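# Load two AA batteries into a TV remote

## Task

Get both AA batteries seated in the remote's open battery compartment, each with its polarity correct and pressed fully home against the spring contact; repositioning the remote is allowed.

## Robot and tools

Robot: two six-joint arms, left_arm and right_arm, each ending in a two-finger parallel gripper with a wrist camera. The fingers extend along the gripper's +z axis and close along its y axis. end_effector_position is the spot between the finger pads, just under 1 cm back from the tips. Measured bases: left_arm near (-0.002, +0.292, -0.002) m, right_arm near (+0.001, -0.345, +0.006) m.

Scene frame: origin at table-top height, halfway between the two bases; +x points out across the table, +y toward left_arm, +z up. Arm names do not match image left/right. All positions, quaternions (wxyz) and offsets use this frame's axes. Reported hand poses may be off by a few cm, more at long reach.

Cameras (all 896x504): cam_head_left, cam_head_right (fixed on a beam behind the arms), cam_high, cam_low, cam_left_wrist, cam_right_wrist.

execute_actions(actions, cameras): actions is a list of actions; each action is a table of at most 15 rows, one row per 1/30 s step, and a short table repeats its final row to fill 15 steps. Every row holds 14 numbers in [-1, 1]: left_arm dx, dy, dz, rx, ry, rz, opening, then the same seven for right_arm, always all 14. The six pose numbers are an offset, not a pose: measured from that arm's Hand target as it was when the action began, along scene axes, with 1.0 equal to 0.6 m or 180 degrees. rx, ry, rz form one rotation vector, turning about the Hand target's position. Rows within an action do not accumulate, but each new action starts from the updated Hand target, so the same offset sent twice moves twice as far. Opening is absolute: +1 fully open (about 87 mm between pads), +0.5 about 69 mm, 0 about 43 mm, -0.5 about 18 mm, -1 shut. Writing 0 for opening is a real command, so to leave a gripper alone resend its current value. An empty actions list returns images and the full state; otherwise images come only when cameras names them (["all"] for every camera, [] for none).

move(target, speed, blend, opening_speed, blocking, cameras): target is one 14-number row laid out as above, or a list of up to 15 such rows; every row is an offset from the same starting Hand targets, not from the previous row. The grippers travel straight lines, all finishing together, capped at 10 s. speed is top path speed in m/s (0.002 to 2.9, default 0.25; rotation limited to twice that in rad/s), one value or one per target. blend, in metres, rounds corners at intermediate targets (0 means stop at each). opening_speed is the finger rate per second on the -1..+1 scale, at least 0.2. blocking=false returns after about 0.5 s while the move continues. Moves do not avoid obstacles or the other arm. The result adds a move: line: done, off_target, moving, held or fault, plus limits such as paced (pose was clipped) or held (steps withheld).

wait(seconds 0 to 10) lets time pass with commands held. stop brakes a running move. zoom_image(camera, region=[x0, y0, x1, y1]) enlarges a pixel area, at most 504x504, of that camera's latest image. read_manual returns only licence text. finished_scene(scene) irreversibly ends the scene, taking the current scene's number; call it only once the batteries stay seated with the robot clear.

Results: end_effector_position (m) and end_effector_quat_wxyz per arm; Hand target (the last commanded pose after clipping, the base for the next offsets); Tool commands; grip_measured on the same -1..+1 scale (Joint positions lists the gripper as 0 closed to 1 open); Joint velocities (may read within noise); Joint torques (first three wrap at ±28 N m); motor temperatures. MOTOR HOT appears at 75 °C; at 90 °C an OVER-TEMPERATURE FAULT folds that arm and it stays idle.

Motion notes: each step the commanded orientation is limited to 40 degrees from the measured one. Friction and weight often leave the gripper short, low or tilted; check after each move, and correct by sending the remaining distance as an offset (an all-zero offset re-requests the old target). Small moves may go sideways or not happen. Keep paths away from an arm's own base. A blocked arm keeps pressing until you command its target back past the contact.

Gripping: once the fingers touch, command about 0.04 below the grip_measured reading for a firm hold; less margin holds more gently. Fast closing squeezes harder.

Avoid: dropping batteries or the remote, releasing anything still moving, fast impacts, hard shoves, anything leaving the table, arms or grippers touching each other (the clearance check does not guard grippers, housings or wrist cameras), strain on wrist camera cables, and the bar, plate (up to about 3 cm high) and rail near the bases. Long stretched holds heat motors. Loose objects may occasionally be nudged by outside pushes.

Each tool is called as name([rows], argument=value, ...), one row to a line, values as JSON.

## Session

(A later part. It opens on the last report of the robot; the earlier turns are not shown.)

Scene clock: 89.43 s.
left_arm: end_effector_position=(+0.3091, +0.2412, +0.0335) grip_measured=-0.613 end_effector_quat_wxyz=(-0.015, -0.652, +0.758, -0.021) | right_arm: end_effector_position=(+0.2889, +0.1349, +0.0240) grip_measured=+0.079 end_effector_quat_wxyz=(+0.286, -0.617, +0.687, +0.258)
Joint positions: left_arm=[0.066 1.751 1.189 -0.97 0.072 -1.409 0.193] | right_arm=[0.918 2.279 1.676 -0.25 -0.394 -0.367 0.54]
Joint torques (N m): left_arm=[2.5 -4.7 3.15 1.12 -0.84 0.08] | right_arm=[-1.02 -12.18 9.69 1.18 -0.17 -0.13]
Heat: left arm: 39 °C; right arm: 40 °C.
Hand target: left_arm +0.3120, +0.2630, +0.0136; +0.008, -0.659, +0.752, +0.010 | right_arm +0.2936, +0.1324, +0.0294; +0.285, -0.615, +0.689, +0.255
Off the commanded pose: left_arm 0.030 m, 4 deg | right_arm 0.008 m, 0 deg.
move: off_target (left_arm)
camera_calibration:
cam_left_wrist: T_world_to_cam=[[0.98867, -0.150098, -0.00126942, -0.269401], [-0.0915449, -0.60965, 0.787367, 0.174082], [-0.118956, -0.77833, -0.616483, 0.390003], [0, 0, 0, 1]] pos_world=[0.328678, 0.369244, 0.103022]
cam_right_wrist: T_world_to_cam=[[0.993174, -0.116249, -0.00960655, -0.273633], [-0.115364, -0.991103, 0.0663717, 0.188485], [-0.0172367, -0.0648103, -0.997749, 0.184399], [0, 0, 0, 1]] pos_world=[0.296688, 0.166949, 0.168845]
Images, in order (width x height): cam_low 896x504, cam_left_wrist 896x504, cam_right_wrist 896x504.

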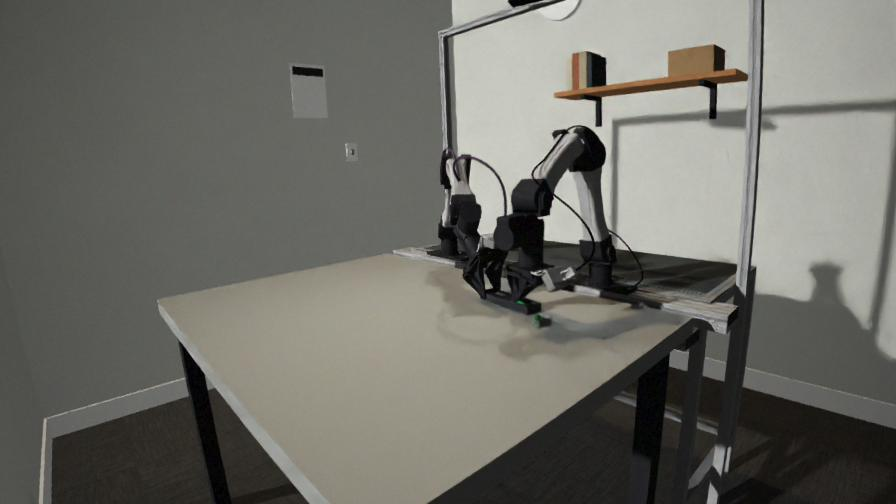

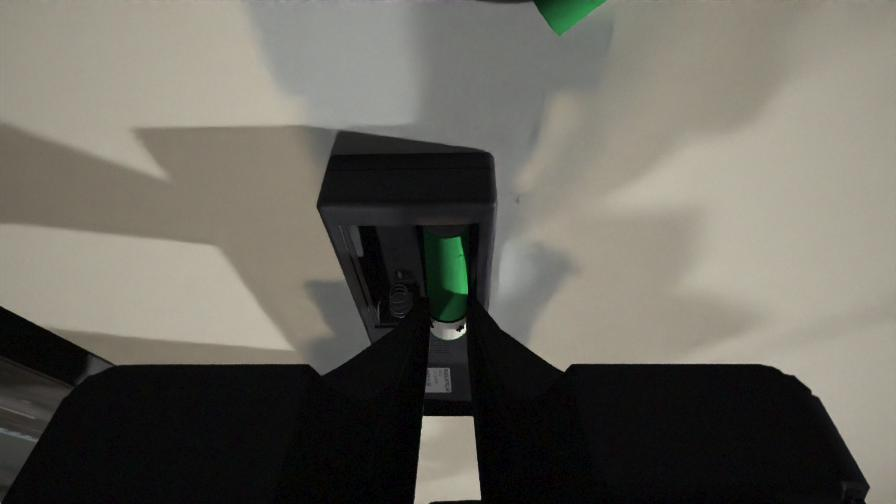

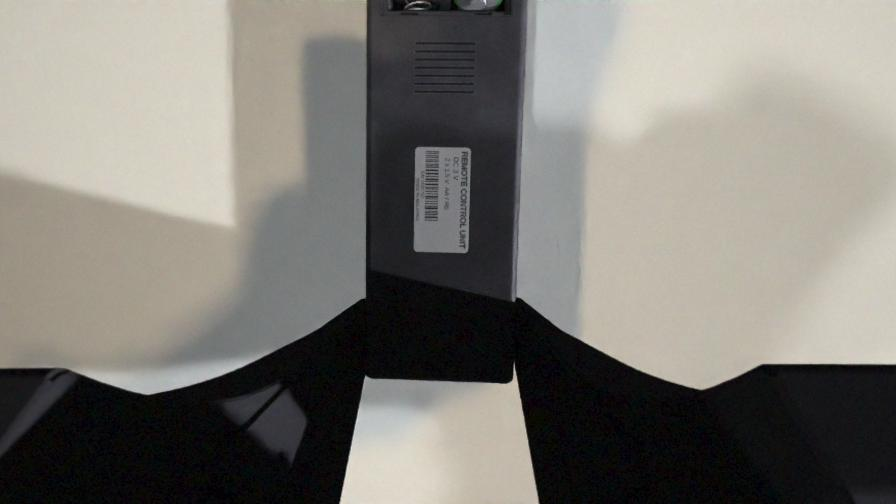

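move([
  [-0.002,-0.028,0,0,0,0,-0.74,0,0,0,0,0,0,0.0],
  [-0.002,-0.028,0.012,0,0,0,-0.42,0,0,0,0,0,0,0.0],
  [-0.002,-0.034,0.07,0,0,0,-0.42,0,0,0,0,0,0,0.0],
], speed=0.08, cameras=["cam_right_wrist","cam_low","cam_left_wrist"])

zoom_image(camera="cam_right_wrist", region=[340, 0, 560, 220])

zoom_image(camera="cam_low", region=[490, 270, 550, 320])

zoom_image(camera="cam_left_wrist", region=[320, 120, 560, 360])

Scene clock: 92.53 s.
left_arm: end_effector_position=(+0.3110, +0.2428, +0.0473) grip_measured=-0.420 end_effector_quat_wxyz=(+0.003, +0.658, -0.753, -0.005) | right_arm: end_effector_position=(+0.2881, +0.1330, +0.0226) grip_measured=+0.079 end_effector_quat_wxyz=(+0.281, -0.616, +0.690, +0.256)
Joint positions: left_arm=[0.041 1.749 1.256 -1.053 0.016 -1.449 0.29] | right_arm=[0.918 2.279 1.676 -0.26 -0.391 -0.366 0.54]
Joint torques (N m): left_arm=[-0.92 -8.84 6.2 0.23 -0.26 -0.15] | right_arm=[-1.06 -12.22 9.7 1.27 -0.21 -0.13]
Heat: left arm: 39 °C; right arm: 40 °C.
Hand target: left_arm +0.3108, +0.2427, +0.0557; +0.008, -0.659, +0.752, +0.009 | right_arm +0.2936, +0.1324, +0.0294; +0.285, -0.615, +0.689, +0.255
Off the commanded pose: left_arm 0.008 m, 1 deg | right_arm 0.009 m, 1 deg.
move: done; target 2's new opening was sent with left_arm's hand 0.015 m and 4 deg from that target
camera_calibration:
cam_left_wrist: T_world_to_cam=[[0.990697, -0.133789, -0.0249073, -0.274467], [-0.0693098, -0.653552, 0.753702, 0.169628], [-0.117115, -0.744964, -0.656744, 0.39329], [0, 0, 0, 1]] pos_world=[0.329731, 0.367127, 0.123606]
cam_right_wrist: T_world_to_cam=[[0.992769, -0.119251, -0.01377, -0.272418], [-0.117872, -0.990095, 0.0762693, 0.186958], [-0.0227289, -0.0740947, -0.996992, 0.185605], [0, 0, 0, 1]] pos_world=[0.296704, 0.166372, 0.167036]
Images, in order (width x height): cam_low 896x504, cam_left_wrist 896x504, cam_right_wrist 896x504.

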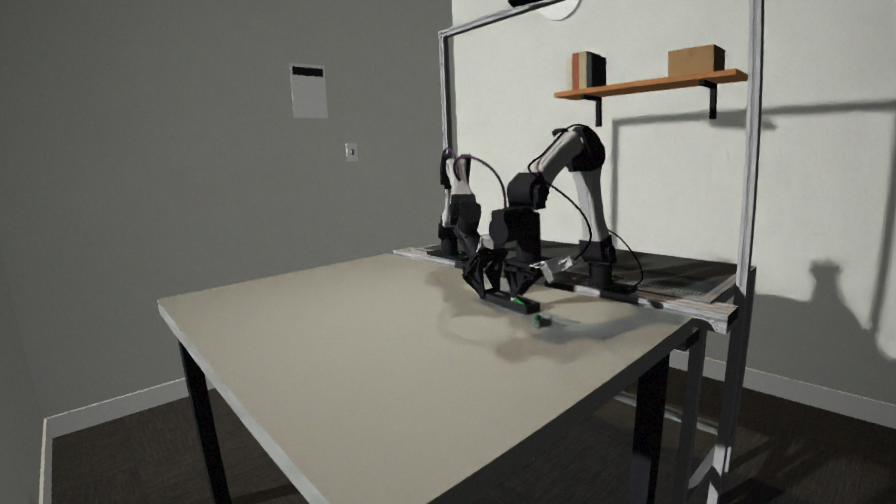

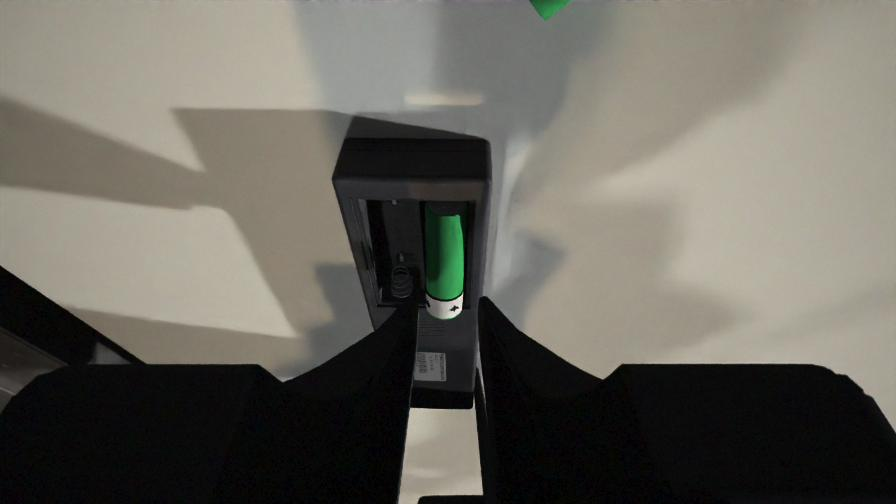

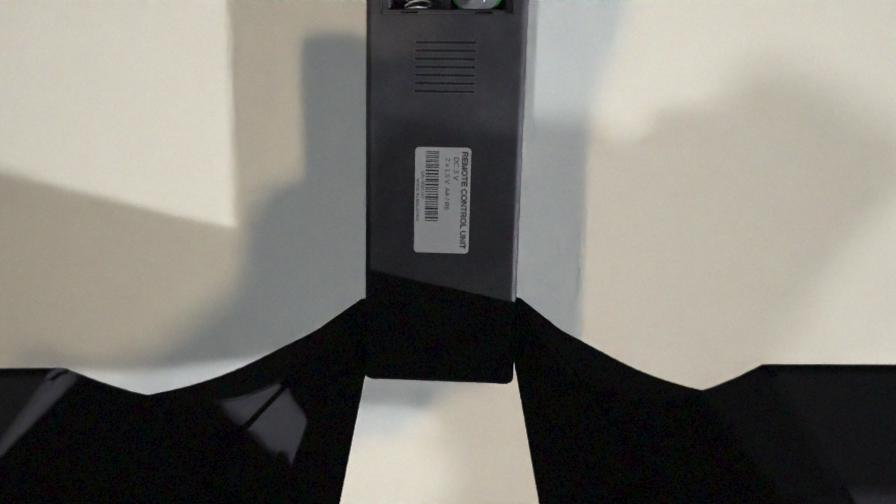

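Scaled by 2.291 from the camera's 896x504 image, which has a finer 1280x720 frame.

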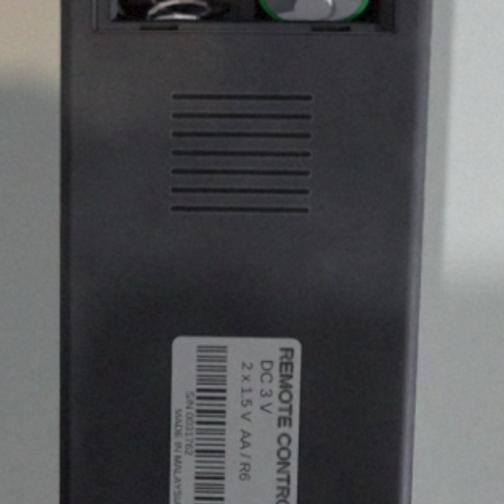

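Scaled by 8.400 from the camera's 896x504 image, which has a finer 1280x720 frame.

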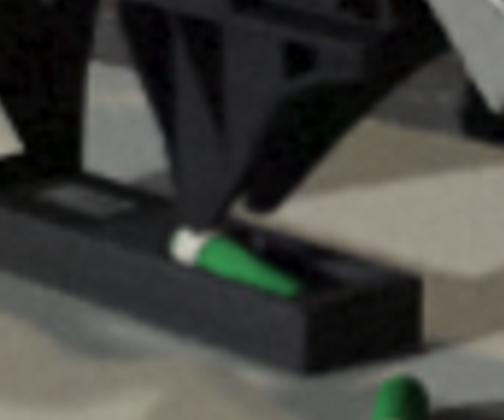

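Scaled by 2.100 from the camera's 896x504 image, which has a finer 1280x720 frame.

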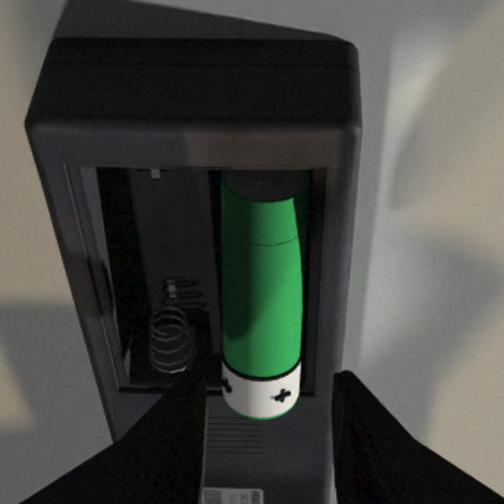

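move([
  [-0.003,-0.016,0.02,0,0,0,-0.42,0,0,0,0,0,0,0.0],
  [-0.003,-0.016,0.02,0,0,0,-0.82,0,0,0,0,0,0,0.0],
  [-0.003,-0.016,-0.02,0,0,0,-0.82,0,0,0,0,0,0,0.0],
  [-0.002,-0.004,-0.065,0,0,0,-0.82,0,0,0,0,0,0,0.0],
], speed=[0.1,0.1,0.1,0.05], cameras=["cam_right_wrist","cam_low","cam_left_wrist"])

zoom_image(camera="cam_right_wrist", region=[340, 0, 560, 220])

zoom_image(camera="cam_low", region=[490, 270, 550, 320])

zoom_image(camera="cam_left_wrist", region=[320, 120, 560, 360])

Scene clock: 96.43 s.
left_arm: end_effector_position=(+0.3081, +0.2315, +0.0374) grip_measured=-0.820 end_effector_quat_wxyz=(+0.002, +0.657, -0.754, +0.006) | right_arm: end_effector_position=(+0.2881, +0.1330, +0.0226) grip_measured=+0.079 end_effector_quat_wxyz=(+0.281, -0.616, +0.690, +0.256)
Joint positions: left_arm=[0.012 1.738 1.2 -0.992 0.031 -1.475 0.09] | right_arm=[0.918 2.279 1.676 -0.26 -0.391 -0.366 0.54]
Joint torques (N m): left_arm=[0.73 -4.66 2.11 1.3 -0.42 0.02] | right_arm=[-1.02 -12.21 9.72 1.24 -0.2 -0.15]
Heat: left arm: 39 °C; right arm: 41 °C.
Hand target: left_arm +0.3097, +0.2402, +0.0166; +0.008, -0.659, +0.752, +0.009 | right_arm +0.2936, +0.1324, +0.0294; +0.286, -0.615, +0.689, +0.255
Off the commanded pose: left_arm 0.023 m, 2 deg | right_arm 0.009 m, 1 deg.
move: off_target (left_arm)
camera_calibration:
cam_left_wrist: T_world_to_cam=[[0.990541, -0.136962, -0.00833363, -0.273141], [-0.082262, -0.641355, 0.762821, 0.170363], [-0.109822, -0.75492, -0.646556, 0.377724], [0, 0, 0, 1]] pos_world=[0.326055, 0.357005, 0.111987]
cam_right_wrist: T_world_to_cam=[[0.992769, -0.119251, -0.01377, -0.272418], [-0.117872, -0.990095, 0.0762693, 0.186958], [-0.0227289, -0.0740947, -0.996992, 0.185605], [0, 0, 0, 1]] pos_world=[0.296704, 0.166372, 0.167036]
Images, in order (width x height): cam_low 896x504, cam_left_wrist 896x504, cam_right_wrist 896x504.

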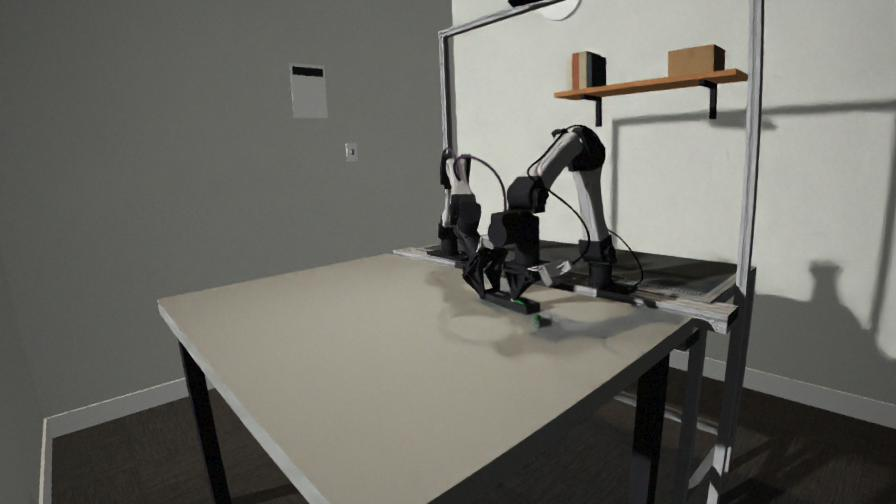

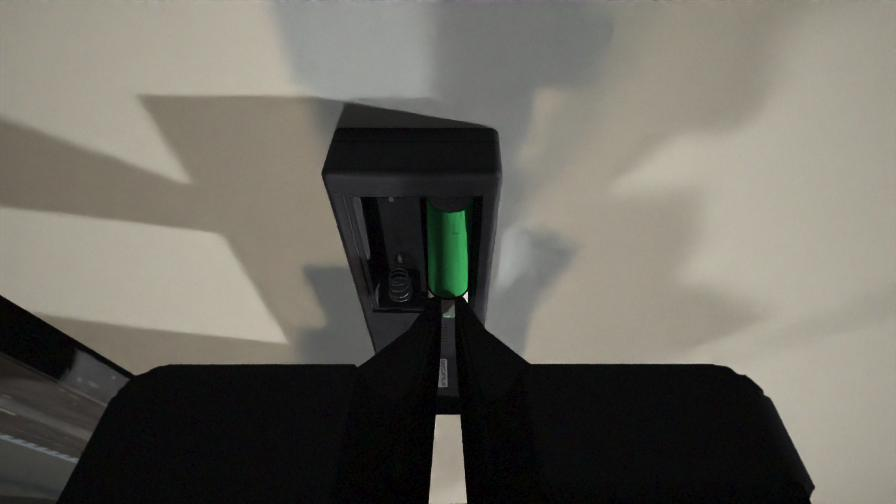

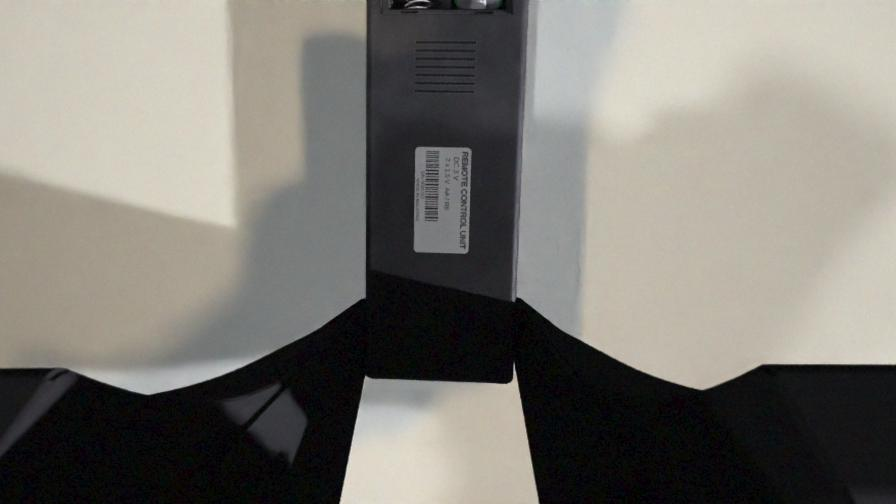

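Scaled by 2.291 from the camera's 896x504 image, which has a finer 1280x720 frame.

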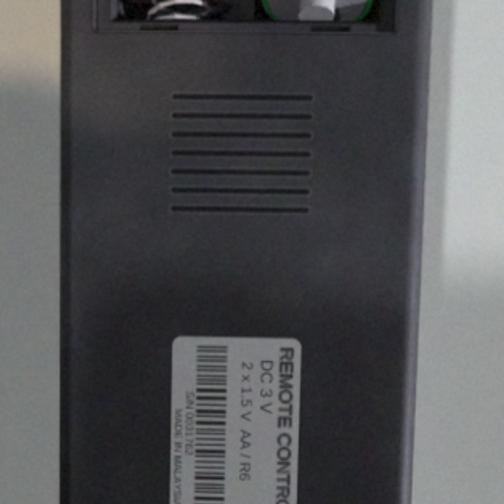

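Scaled by 8.400 from the camera's 896x504 image, which has a finer 1280x720 frame.

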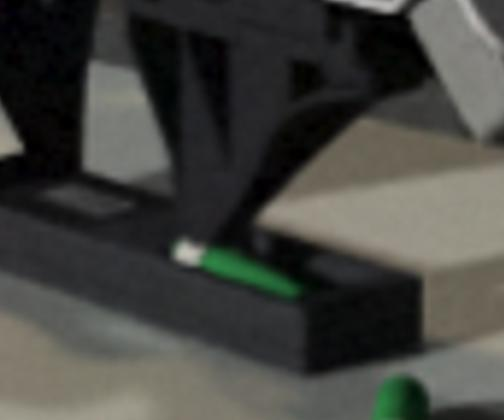

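Scaled by 2.100 from the camera's 896x504 image, which has a finer 1280x720 frame.

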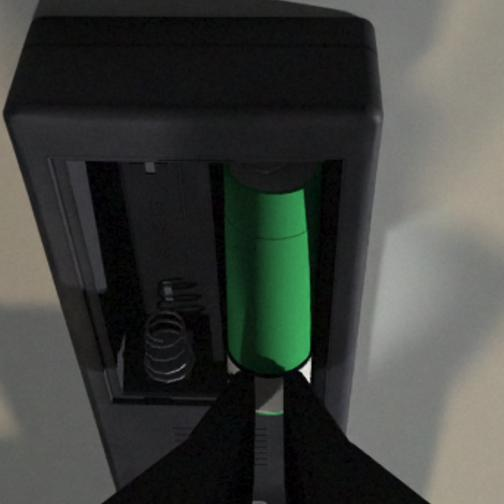

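move(target=[0.004,0.03,0,0,0,0,-0.9,0,0,0,0,0,0,0.0], speed=0.05, cameras=["cam_right_wrist","cam_low","cam_left_wrist"])

zoom_image(camera="cam_right_wrist", region=[340, 0, 560, 220])

zoom_image(camera="cam_low", region=[490, 270, 550, 320])

zoom_image(camera="cam_left_wrist", region=[320, 120, 560, 360])

Scene clock: 98.17 s.
left_arm: end_effector_position=(+0.3092, +0.2348, +0.0361) grip_measured=-0.899 end_effector_quat_wxyz=(-0.017, -0.653, +0.757, -0.026) | right_arm: end_effector_position=(+0.2881, +0.1330, +0.0226) grip_measured=+0.079 end_effector_quat_wxyz=(+0.281, -0.616, +0.690, +0.256)
Joint positions: left_arm=[0.05 1.745 1.192 -0.974 0.081 -1.427 0.051] | right_arm=[0.918 2.279 1.676 -0.26 -0.391 -0.366 0.54]
Joint torques (N m): left_arm=[2.5 -4.62 3.52 1.04 -0.92 0.09] | right_arm=[-1.02 -12.23 9.8 1.27 -0.22 -0.14]
Heat: left arm: 39 °C; right arm: 41 °C.
Hand target: left_arm +0.3121, +0.2582, +0.0166; +0.008, -0.659, +0.752, +0.009 | right_arm +0.2936, +0.1324, +0.0294; +0.286, -0.615, +0.689, +0.255
Off the commanded pose: left_arm 0.031 m, 5 deg | right_arm 0.009 m, 1 deg.
move: off_target (left_arm)
camera_calibration:
cam_left_wrist: T_world_to_cam=[[0.988975, -0.148054, 0.00297093, -0.271247], [-0.0926069, -0.602693, 0.792581, 0.166598], [-0.115554, -0.784118, -0.609759, 0.386784], [0, 0, 0, 1]] pos_world=[0.328379, 0.363533, 0.104609]
cam_right_wrist: T_world_to_cam=[[0.992769, -0.119251, -0.01377, -0.272418], [-0.117872, -0.990095, 0.0762693, 0.186958], [-0.0227289, -0.0740947, -0.996992, 0.185605], [0, 0, 0, 1]] pos_world=[0.296704, 0.166372, 0.167036]
Images, in order (width x height): cam_low 896x504, cam_left_wrist 896x504, cam_right_wrist 896x504.

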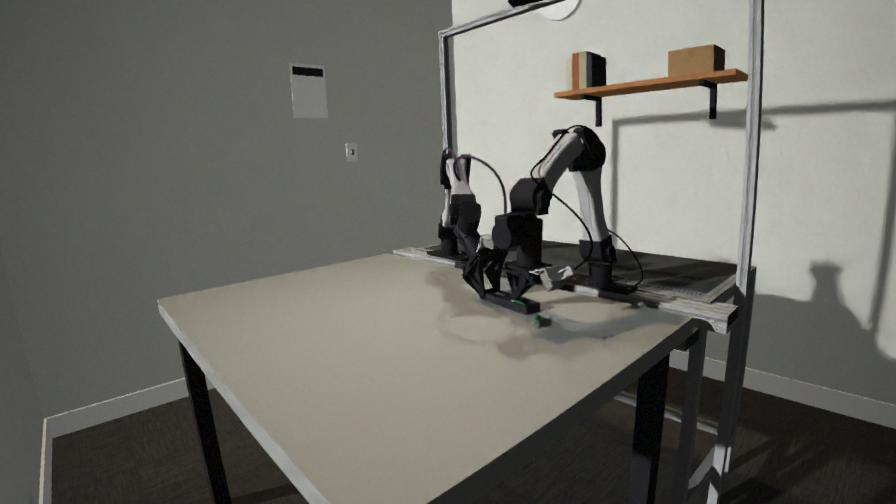

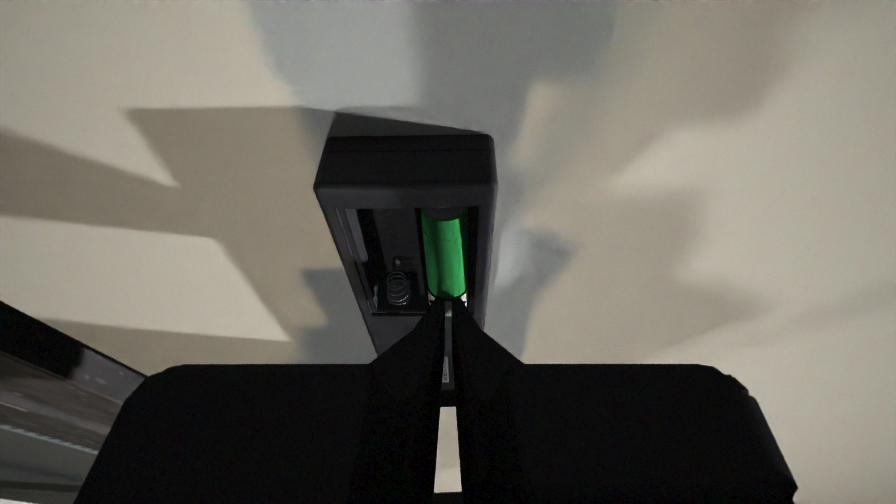

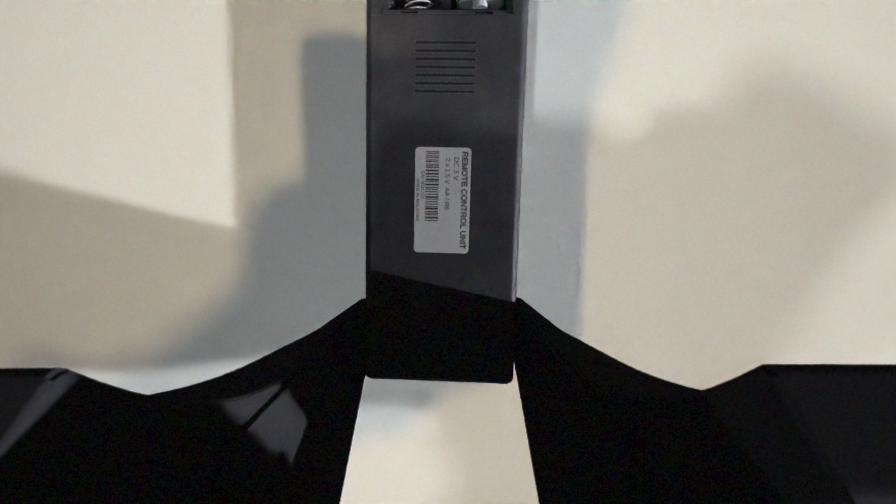

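Scaled by 2.291 from the camera's 896x504 image, which has a finer 1280x720 frame.

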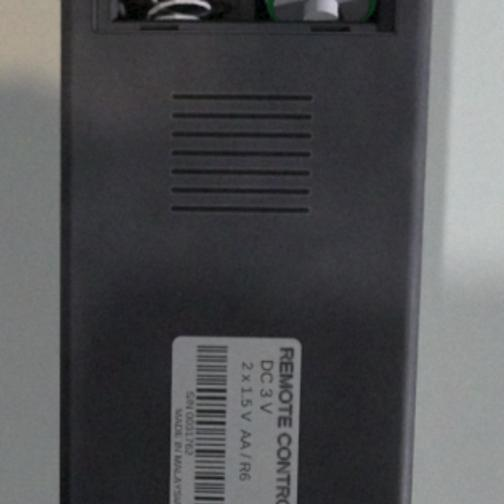

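Scaled by 8.400 from the camera's 896x504 image, which has a finer 1280x720 frame.

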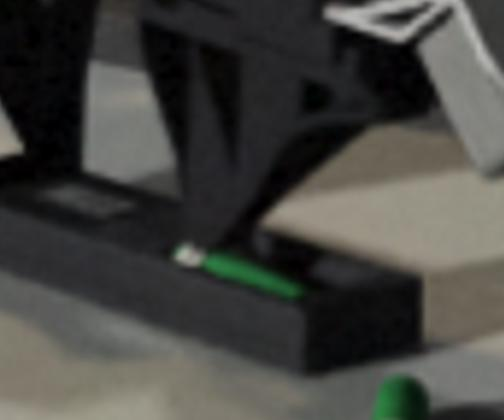

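Scaled by 2.100 from the camera's 896x504 image, which has a finer 1280x720 frame.

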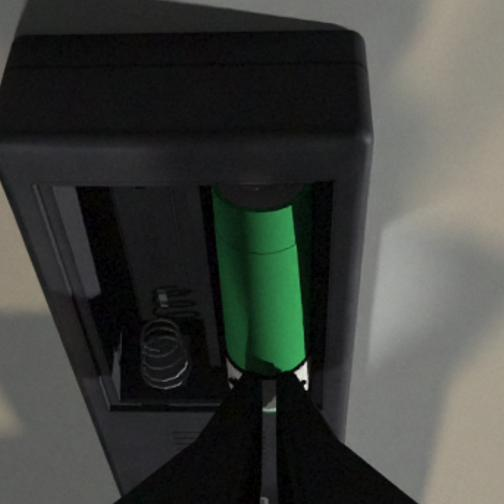

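move(target=[0.003,0.03,-0.012,0,0,0,-0.9,0,0,0,0,0,0,0.0], speed=0.05, cameras=["cam_right_wrist","cam_low","cam_left_wrist"])

zoom_image(camera="cam_right_wrist", region=[340, 0, 560, 220])

zoom_image(camera="cam_low", region=[490, 270, 550, 320])

zoom_image(camera="cam_left_wrist", region=[320, 120, 560, 360])

Scene clock: 99.43 s.
left_arm: end_effector_position=(+0.3100, +0.2436, +0.0351) grip_measured=-0.899 end_effector_quat_wxyz=(-0.030, -0.651, +0.758, -0.040) | right_arm: end_effector_position=(+0.2885, +0.1336, +0.0231) grip_measured=+0.079 end_effector_quat_wxyz=(+0.283, -0.616, +0.689, +0.256)
Joint positions: left_arm=[0.1 1.757 1.192 -0.969 0.123 -1.372 0.05] | right_arm=[0.918 2.279 1.676 -0.257 -0.391 -0.366 0.54]
Joint torques (N m): left_arm=[3 -4.22 3.19 1.19 -1.33 0.14] | right_arm=[-0.96 -12.16 9.8 1.24 -0.18 -0.14]
Heat: left arm: 39 °C; right arm: 41 °C.
Hand target: left_arm +0.3138, +0.2761, +0.0095; +0.008, -0.659, +0.752, +0.009 | right_arm +0.2936, +0.1324, +0.0294; +0.286, -0.615, +0.689, +0.255
Off the commanded pose: left_arm 0.042 m, 7 deg | right_arm 0.008 m, 0 deg.
move: off_target (left_arm)
camera_calibration:
cam_left_wrist: T_world_to_cam=[[0.98825, -0.152632, 0.00812723, -0.269492], [-0.0947551, -0.570057, 0.816123, 0.164687], [-0.119933, -0.807303, -0.577822, 0.399014], [0, 0, 0, 1]] pos_world=[0.329786, 0.374873, 0.0983441]
cam_right_wrist: T_world_to_cam=[[0.992814, -0.119058, -0.0120261, -0.272819], [-0.117872, -0.990324, 0.0732425, 0.187659], [-0.0206299, -0.0712986, -0.997242, 0.185175], [0, 0, 0, 1]] pos_world=[0.296798, 0.166565, 0.167639]
Images, in order (width x height): cam_low 896x504, cam_left_wrist 896x504, cam_right_wrist 896x504.

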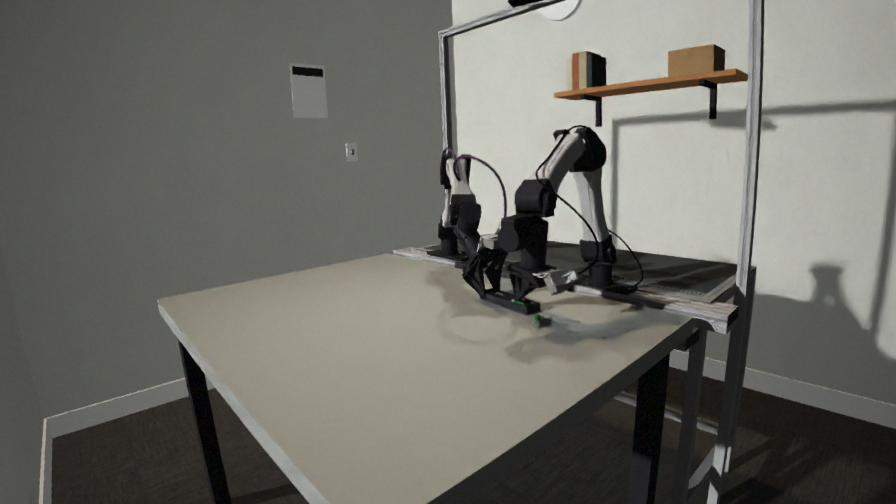

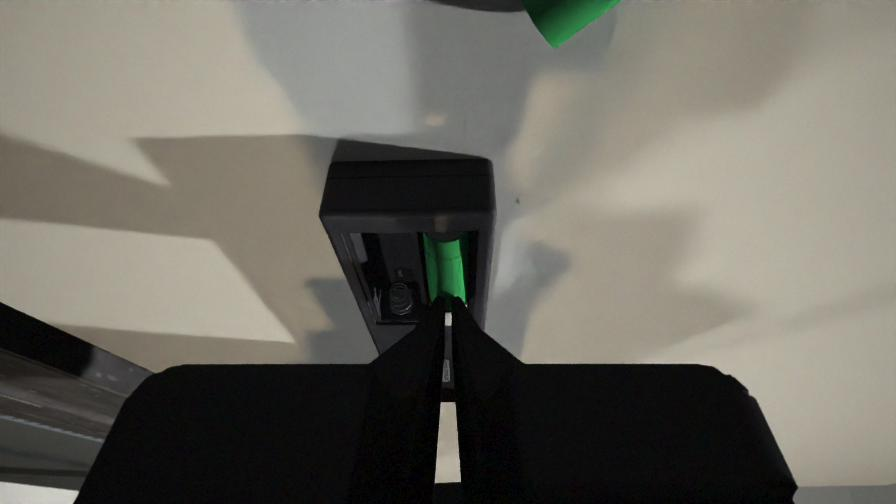

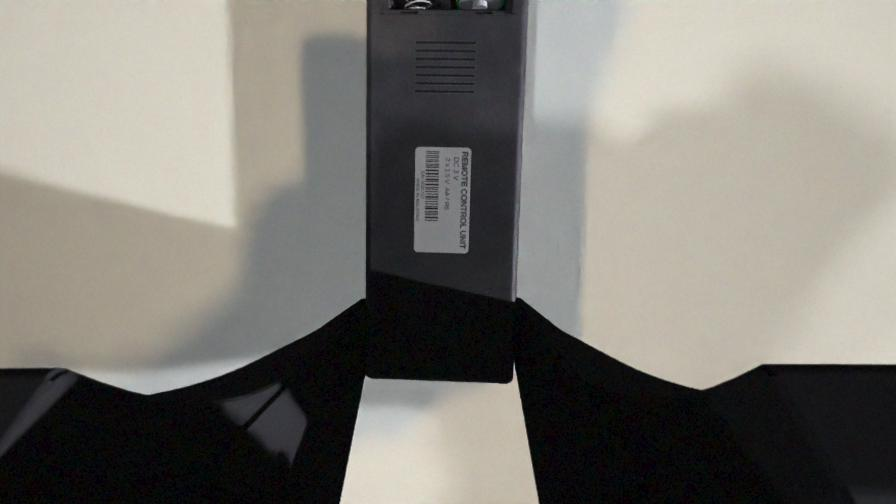

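Scaled by 2.291 from the camera's 896x504 image, which has a finer 1280x720 frame.

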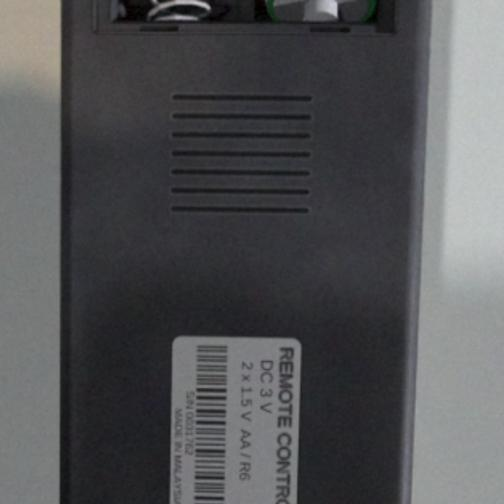

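Scaled by 8.400 from the camera's 896x504 image, which has a finer 1280x720 frame.

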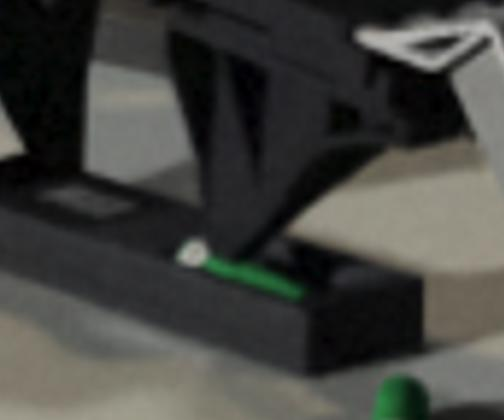

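Scaled by 2.100 from the camera's 896x504 image, which has a finer 1280x720 frame.

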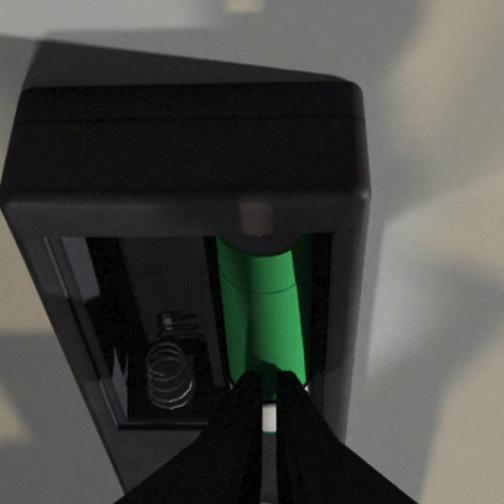

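move([
  [-0.003,-0.055,0.01,0,0,0,-0.9,0,0,0,0,0,0,0.0],
  [-0.003,-0.055,0.09,0,0,0,-0.9,0,0,0,0,0,0,0.0],
], speed=0.1, blend=0.01, cameras=["cam_right_wrist","cam_low","cam_left_wrist"])

zoom_image(camera="cam_right_wrist", region=[340, 0, 560, 220])

zoom_image(camera="cam_low", region=[490, 270, 550, 320])

zoom_image(camera="cam_left_wrist", region=[320, 100, 560, 340])

Scene clock: 101.27 s.
left_arm: end_effector_position=(+0.3122, +0.2414, +0.0547) grip_measured=-0.900 end_effector_quat_wxyz=(+0.003, +0.656, -0.754, -0.005) | right_arm: end_effector_position=(+0.2881, +0.1330, +0.0226) grip_measured=+0.079 end_effector_quat_wxyz=(+0.281, -0.616, +0.690, +0.256)
Joint positions: left_arm=[0.037 1.747 1.284 -1.084 0.016 -1.447 0.05] | right_arm=[0.918 2.279 1.676 -0.26 -0.391 -0.366 0.54]
Joint torques (N m): left_arm=[-0.32 -8.9 6.22 0.28 -0.25 -0.17] | right_arm=[-1.1 -12.19 9.8 1.27 -0.2 -0.13]
Motor temperatures (°C): left_arm=[22 38 34 24 24 25 23] | right_arm=[22 42 37 34 21 21 22]
Heat: left arm: 38 °C; right arm: 42 °C.
Hand target: left_arm +0.3121, +0.2433, +0.0634; +0.008, -0.659, +0.752, +0.009 | right_arm +0.2936, +0.1324, +0.0294; +0.286, -0.615, +0.689, +0.255
Off the commanded pose: left_arm 0.009 m, 1 deg | right_arm 0.009 m, 1 deg.
move: done
camera_calibration:
cam_left_wrist: T_world_to_cam=[[0.989903, -0.139386, -0.0257534, -0.273956], [-0.0723452, -0.653066, 0.753837, 0.164087], [-0.121893, -0.744363, -0.656556, 0.398528], [0, 0, 0, 1]] pos_world=[0.331639, 0.365624, 0.130906]
cam_right_wrist: T_world_to_cam=[[0.992769, -0.119251, -0.01377, -0.272418], [-0.117872, -0.990095, 0.0762693, 0.186958], [-0.0227289, -0.0740947, -0.996992, 0.185605], [0, 0, 0, 1]] pos_world=[0.296704, 0.166372, 0.167036]
Images, in order (width x height): cam_low 896x504, cam_left_wrist 896x504, cam_right_wrist 896x504.

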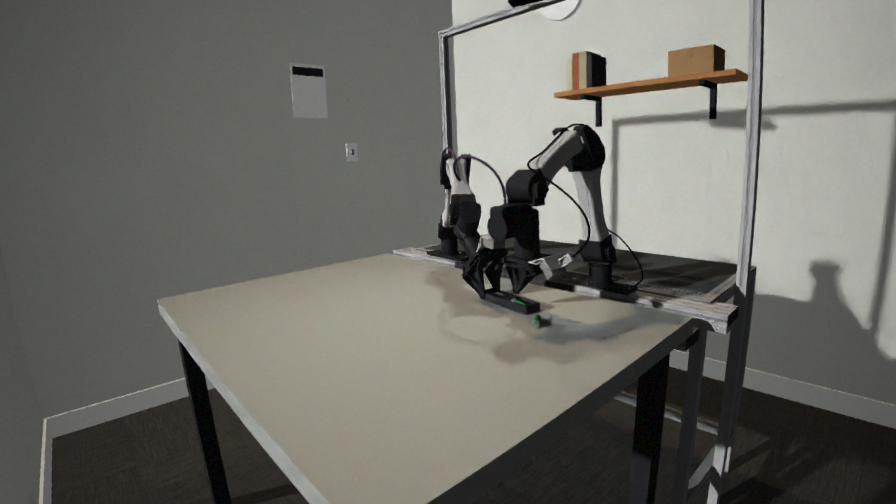

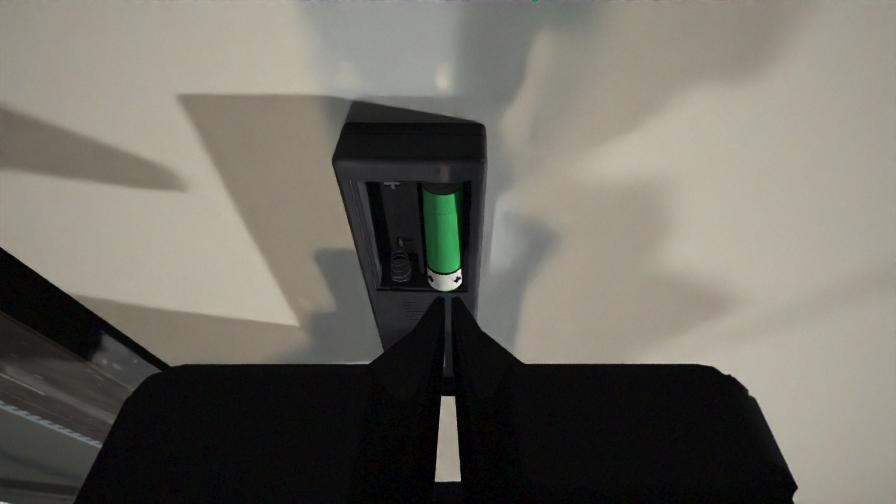

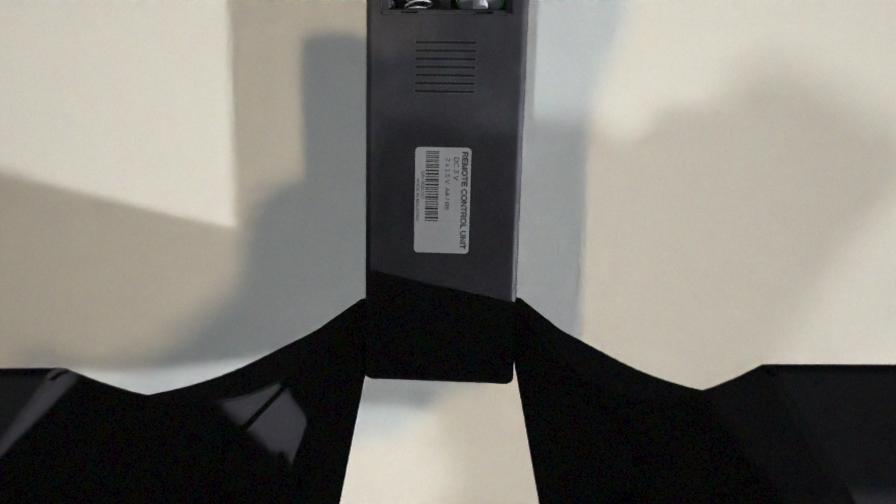

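Scaled by 2.291 from the camera's 896x504 image, which has a finer 1280x720 frame.

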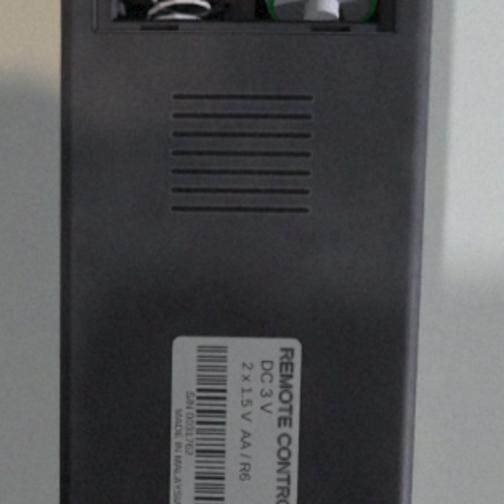

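Scaled by 8.400 from the camera's 896x504 image, which has a finer 1280x720 frame.

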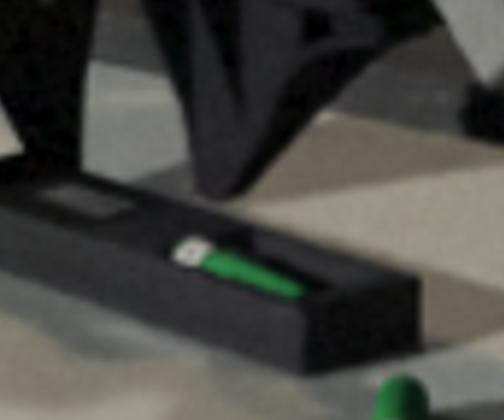

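Scaled by 2.100 from the camera's 896x504 image, which has a finer 1280x720 frame.

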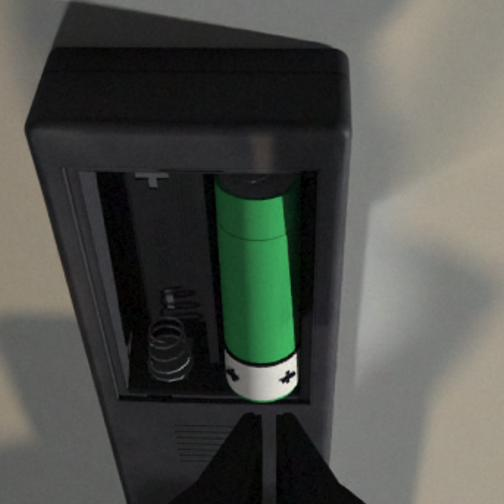

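move([
  [-0.002,-0.0115,-0.03,0,0,0,-0.84,0,0,0,0,0,0,0.0],
  [-0.002,-0.0115,-0.085,0,0,0,-0.84,0,0,0,0,0,0,0.0],
], speed=[0.1,0.05], blend=0.01, cameras=["cam_right_wrist","cam_low","cam_left_wrist"])

zoom_image(camera="cam_right_wrist", region=[340, 0, 560, 220])

zoom_image(camera="cam_low", region=[490, 270, 550, 320])

zoom_image(camera="cam_left_wrist", region=[320, 100, 560, 340])

Scene clock: 102.97 s.
left_arm: end_effector_position=(+0.3093, +0.2330, +0.0355) grip_measured=-0.840 end_effector_quat_wxyz=(-0.001, +0.657, -0.754, +0.005) | right_arm: end_effector_position=(+0.2881, +0.1330, +0.0226) grip_measured=+0.079 end_effector_quat_wxyz=(+0.281, -0.616, +0.690, +0.256)
Joint positions: left_arm=[0.014 1.741 1.197 -0.982 0.025 -1.472 0.08] | right_arm=[0.918 2.279 1.676 -0.26 -0.391 -0.366 0.54]
Joint torques (N m): left_arm=[-0.54 -4.18 1.98 1.36 -0.36 -0.16] | right_arm=[-1.1 -12.18 9.73 1.28 -0.2 -0.14]
Heat: left arm: 38 °C; right arm: 42 °C.
Hand target: left_arm +0.3108, +0.2363, +0.0124; +0.008, -0.659, +0.752, +0.009 | right_arm +0.2936, +0.1324, +0.0294; +0.286, -0.615, +0.689, +0.255
Off the commanded pose: left_arm 0.023 m, 2 deg | right_arm 0.009 m, 1 deg.
move: off_target (left_arm); blend cut to 0.0096 m at target 1
camera_calibration:
cam_left_wrist: T_world_to_cam=[[0.99031, -0.138777, -0.00513753, -0.273838], [-0.0865629, -0.645793, 0.75859, 0.175403], [-0.108593, -0.750795, -0.651548, 0.376588], [0, 0, 0, 1]] pos_world=[0.327263, 0.358011, 0.1109]
cam_right_wrist: T_world_to_cam=[[0.992769, -0.119251, -0.01377, -0.272418], [-0.117872, -0.990095, 0.0762693, 0.186958], [-0.0227289, -0.0740947, -0.996992, 0.185605], [0, 0, 0, 1]] pos_world=[0.296704, 0.166372, 0.167036]
Images, in order (width x height): cam_low 896x504, cam_left_wrist 896x504, cam_right_wrist 896x504.

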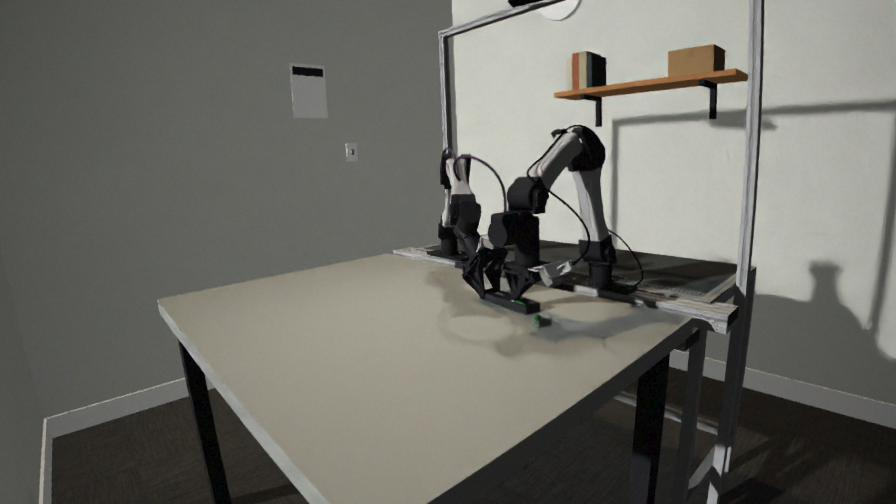

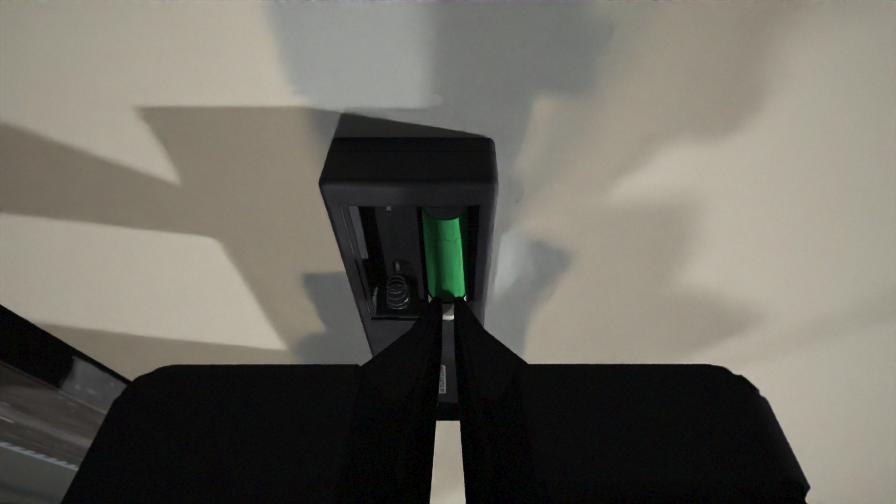

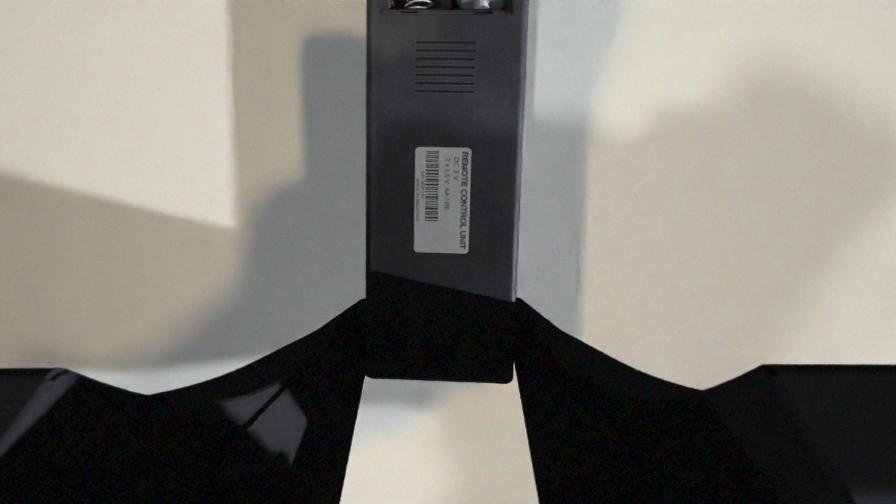

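Scaled by 2.291 from the camera's 896x504 image, which has a finer 1280x720 frame.

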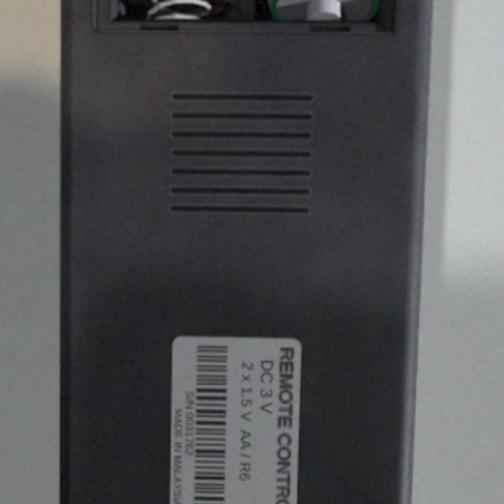

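Scaled by 8.400 from the camera's 896x504 image, which has a finer 1280x720 frame.

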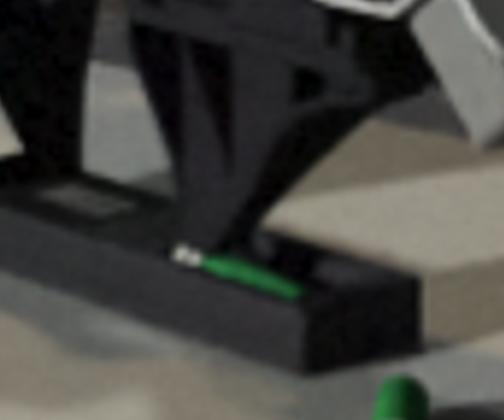

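Scaled by 2.100 from the camera's 896x504 image, which has a finer 1280x720 frame.

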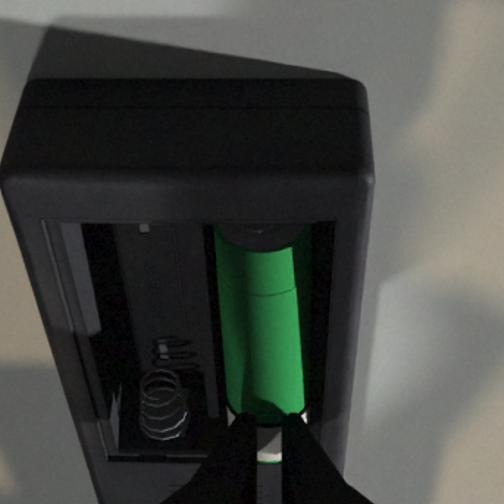

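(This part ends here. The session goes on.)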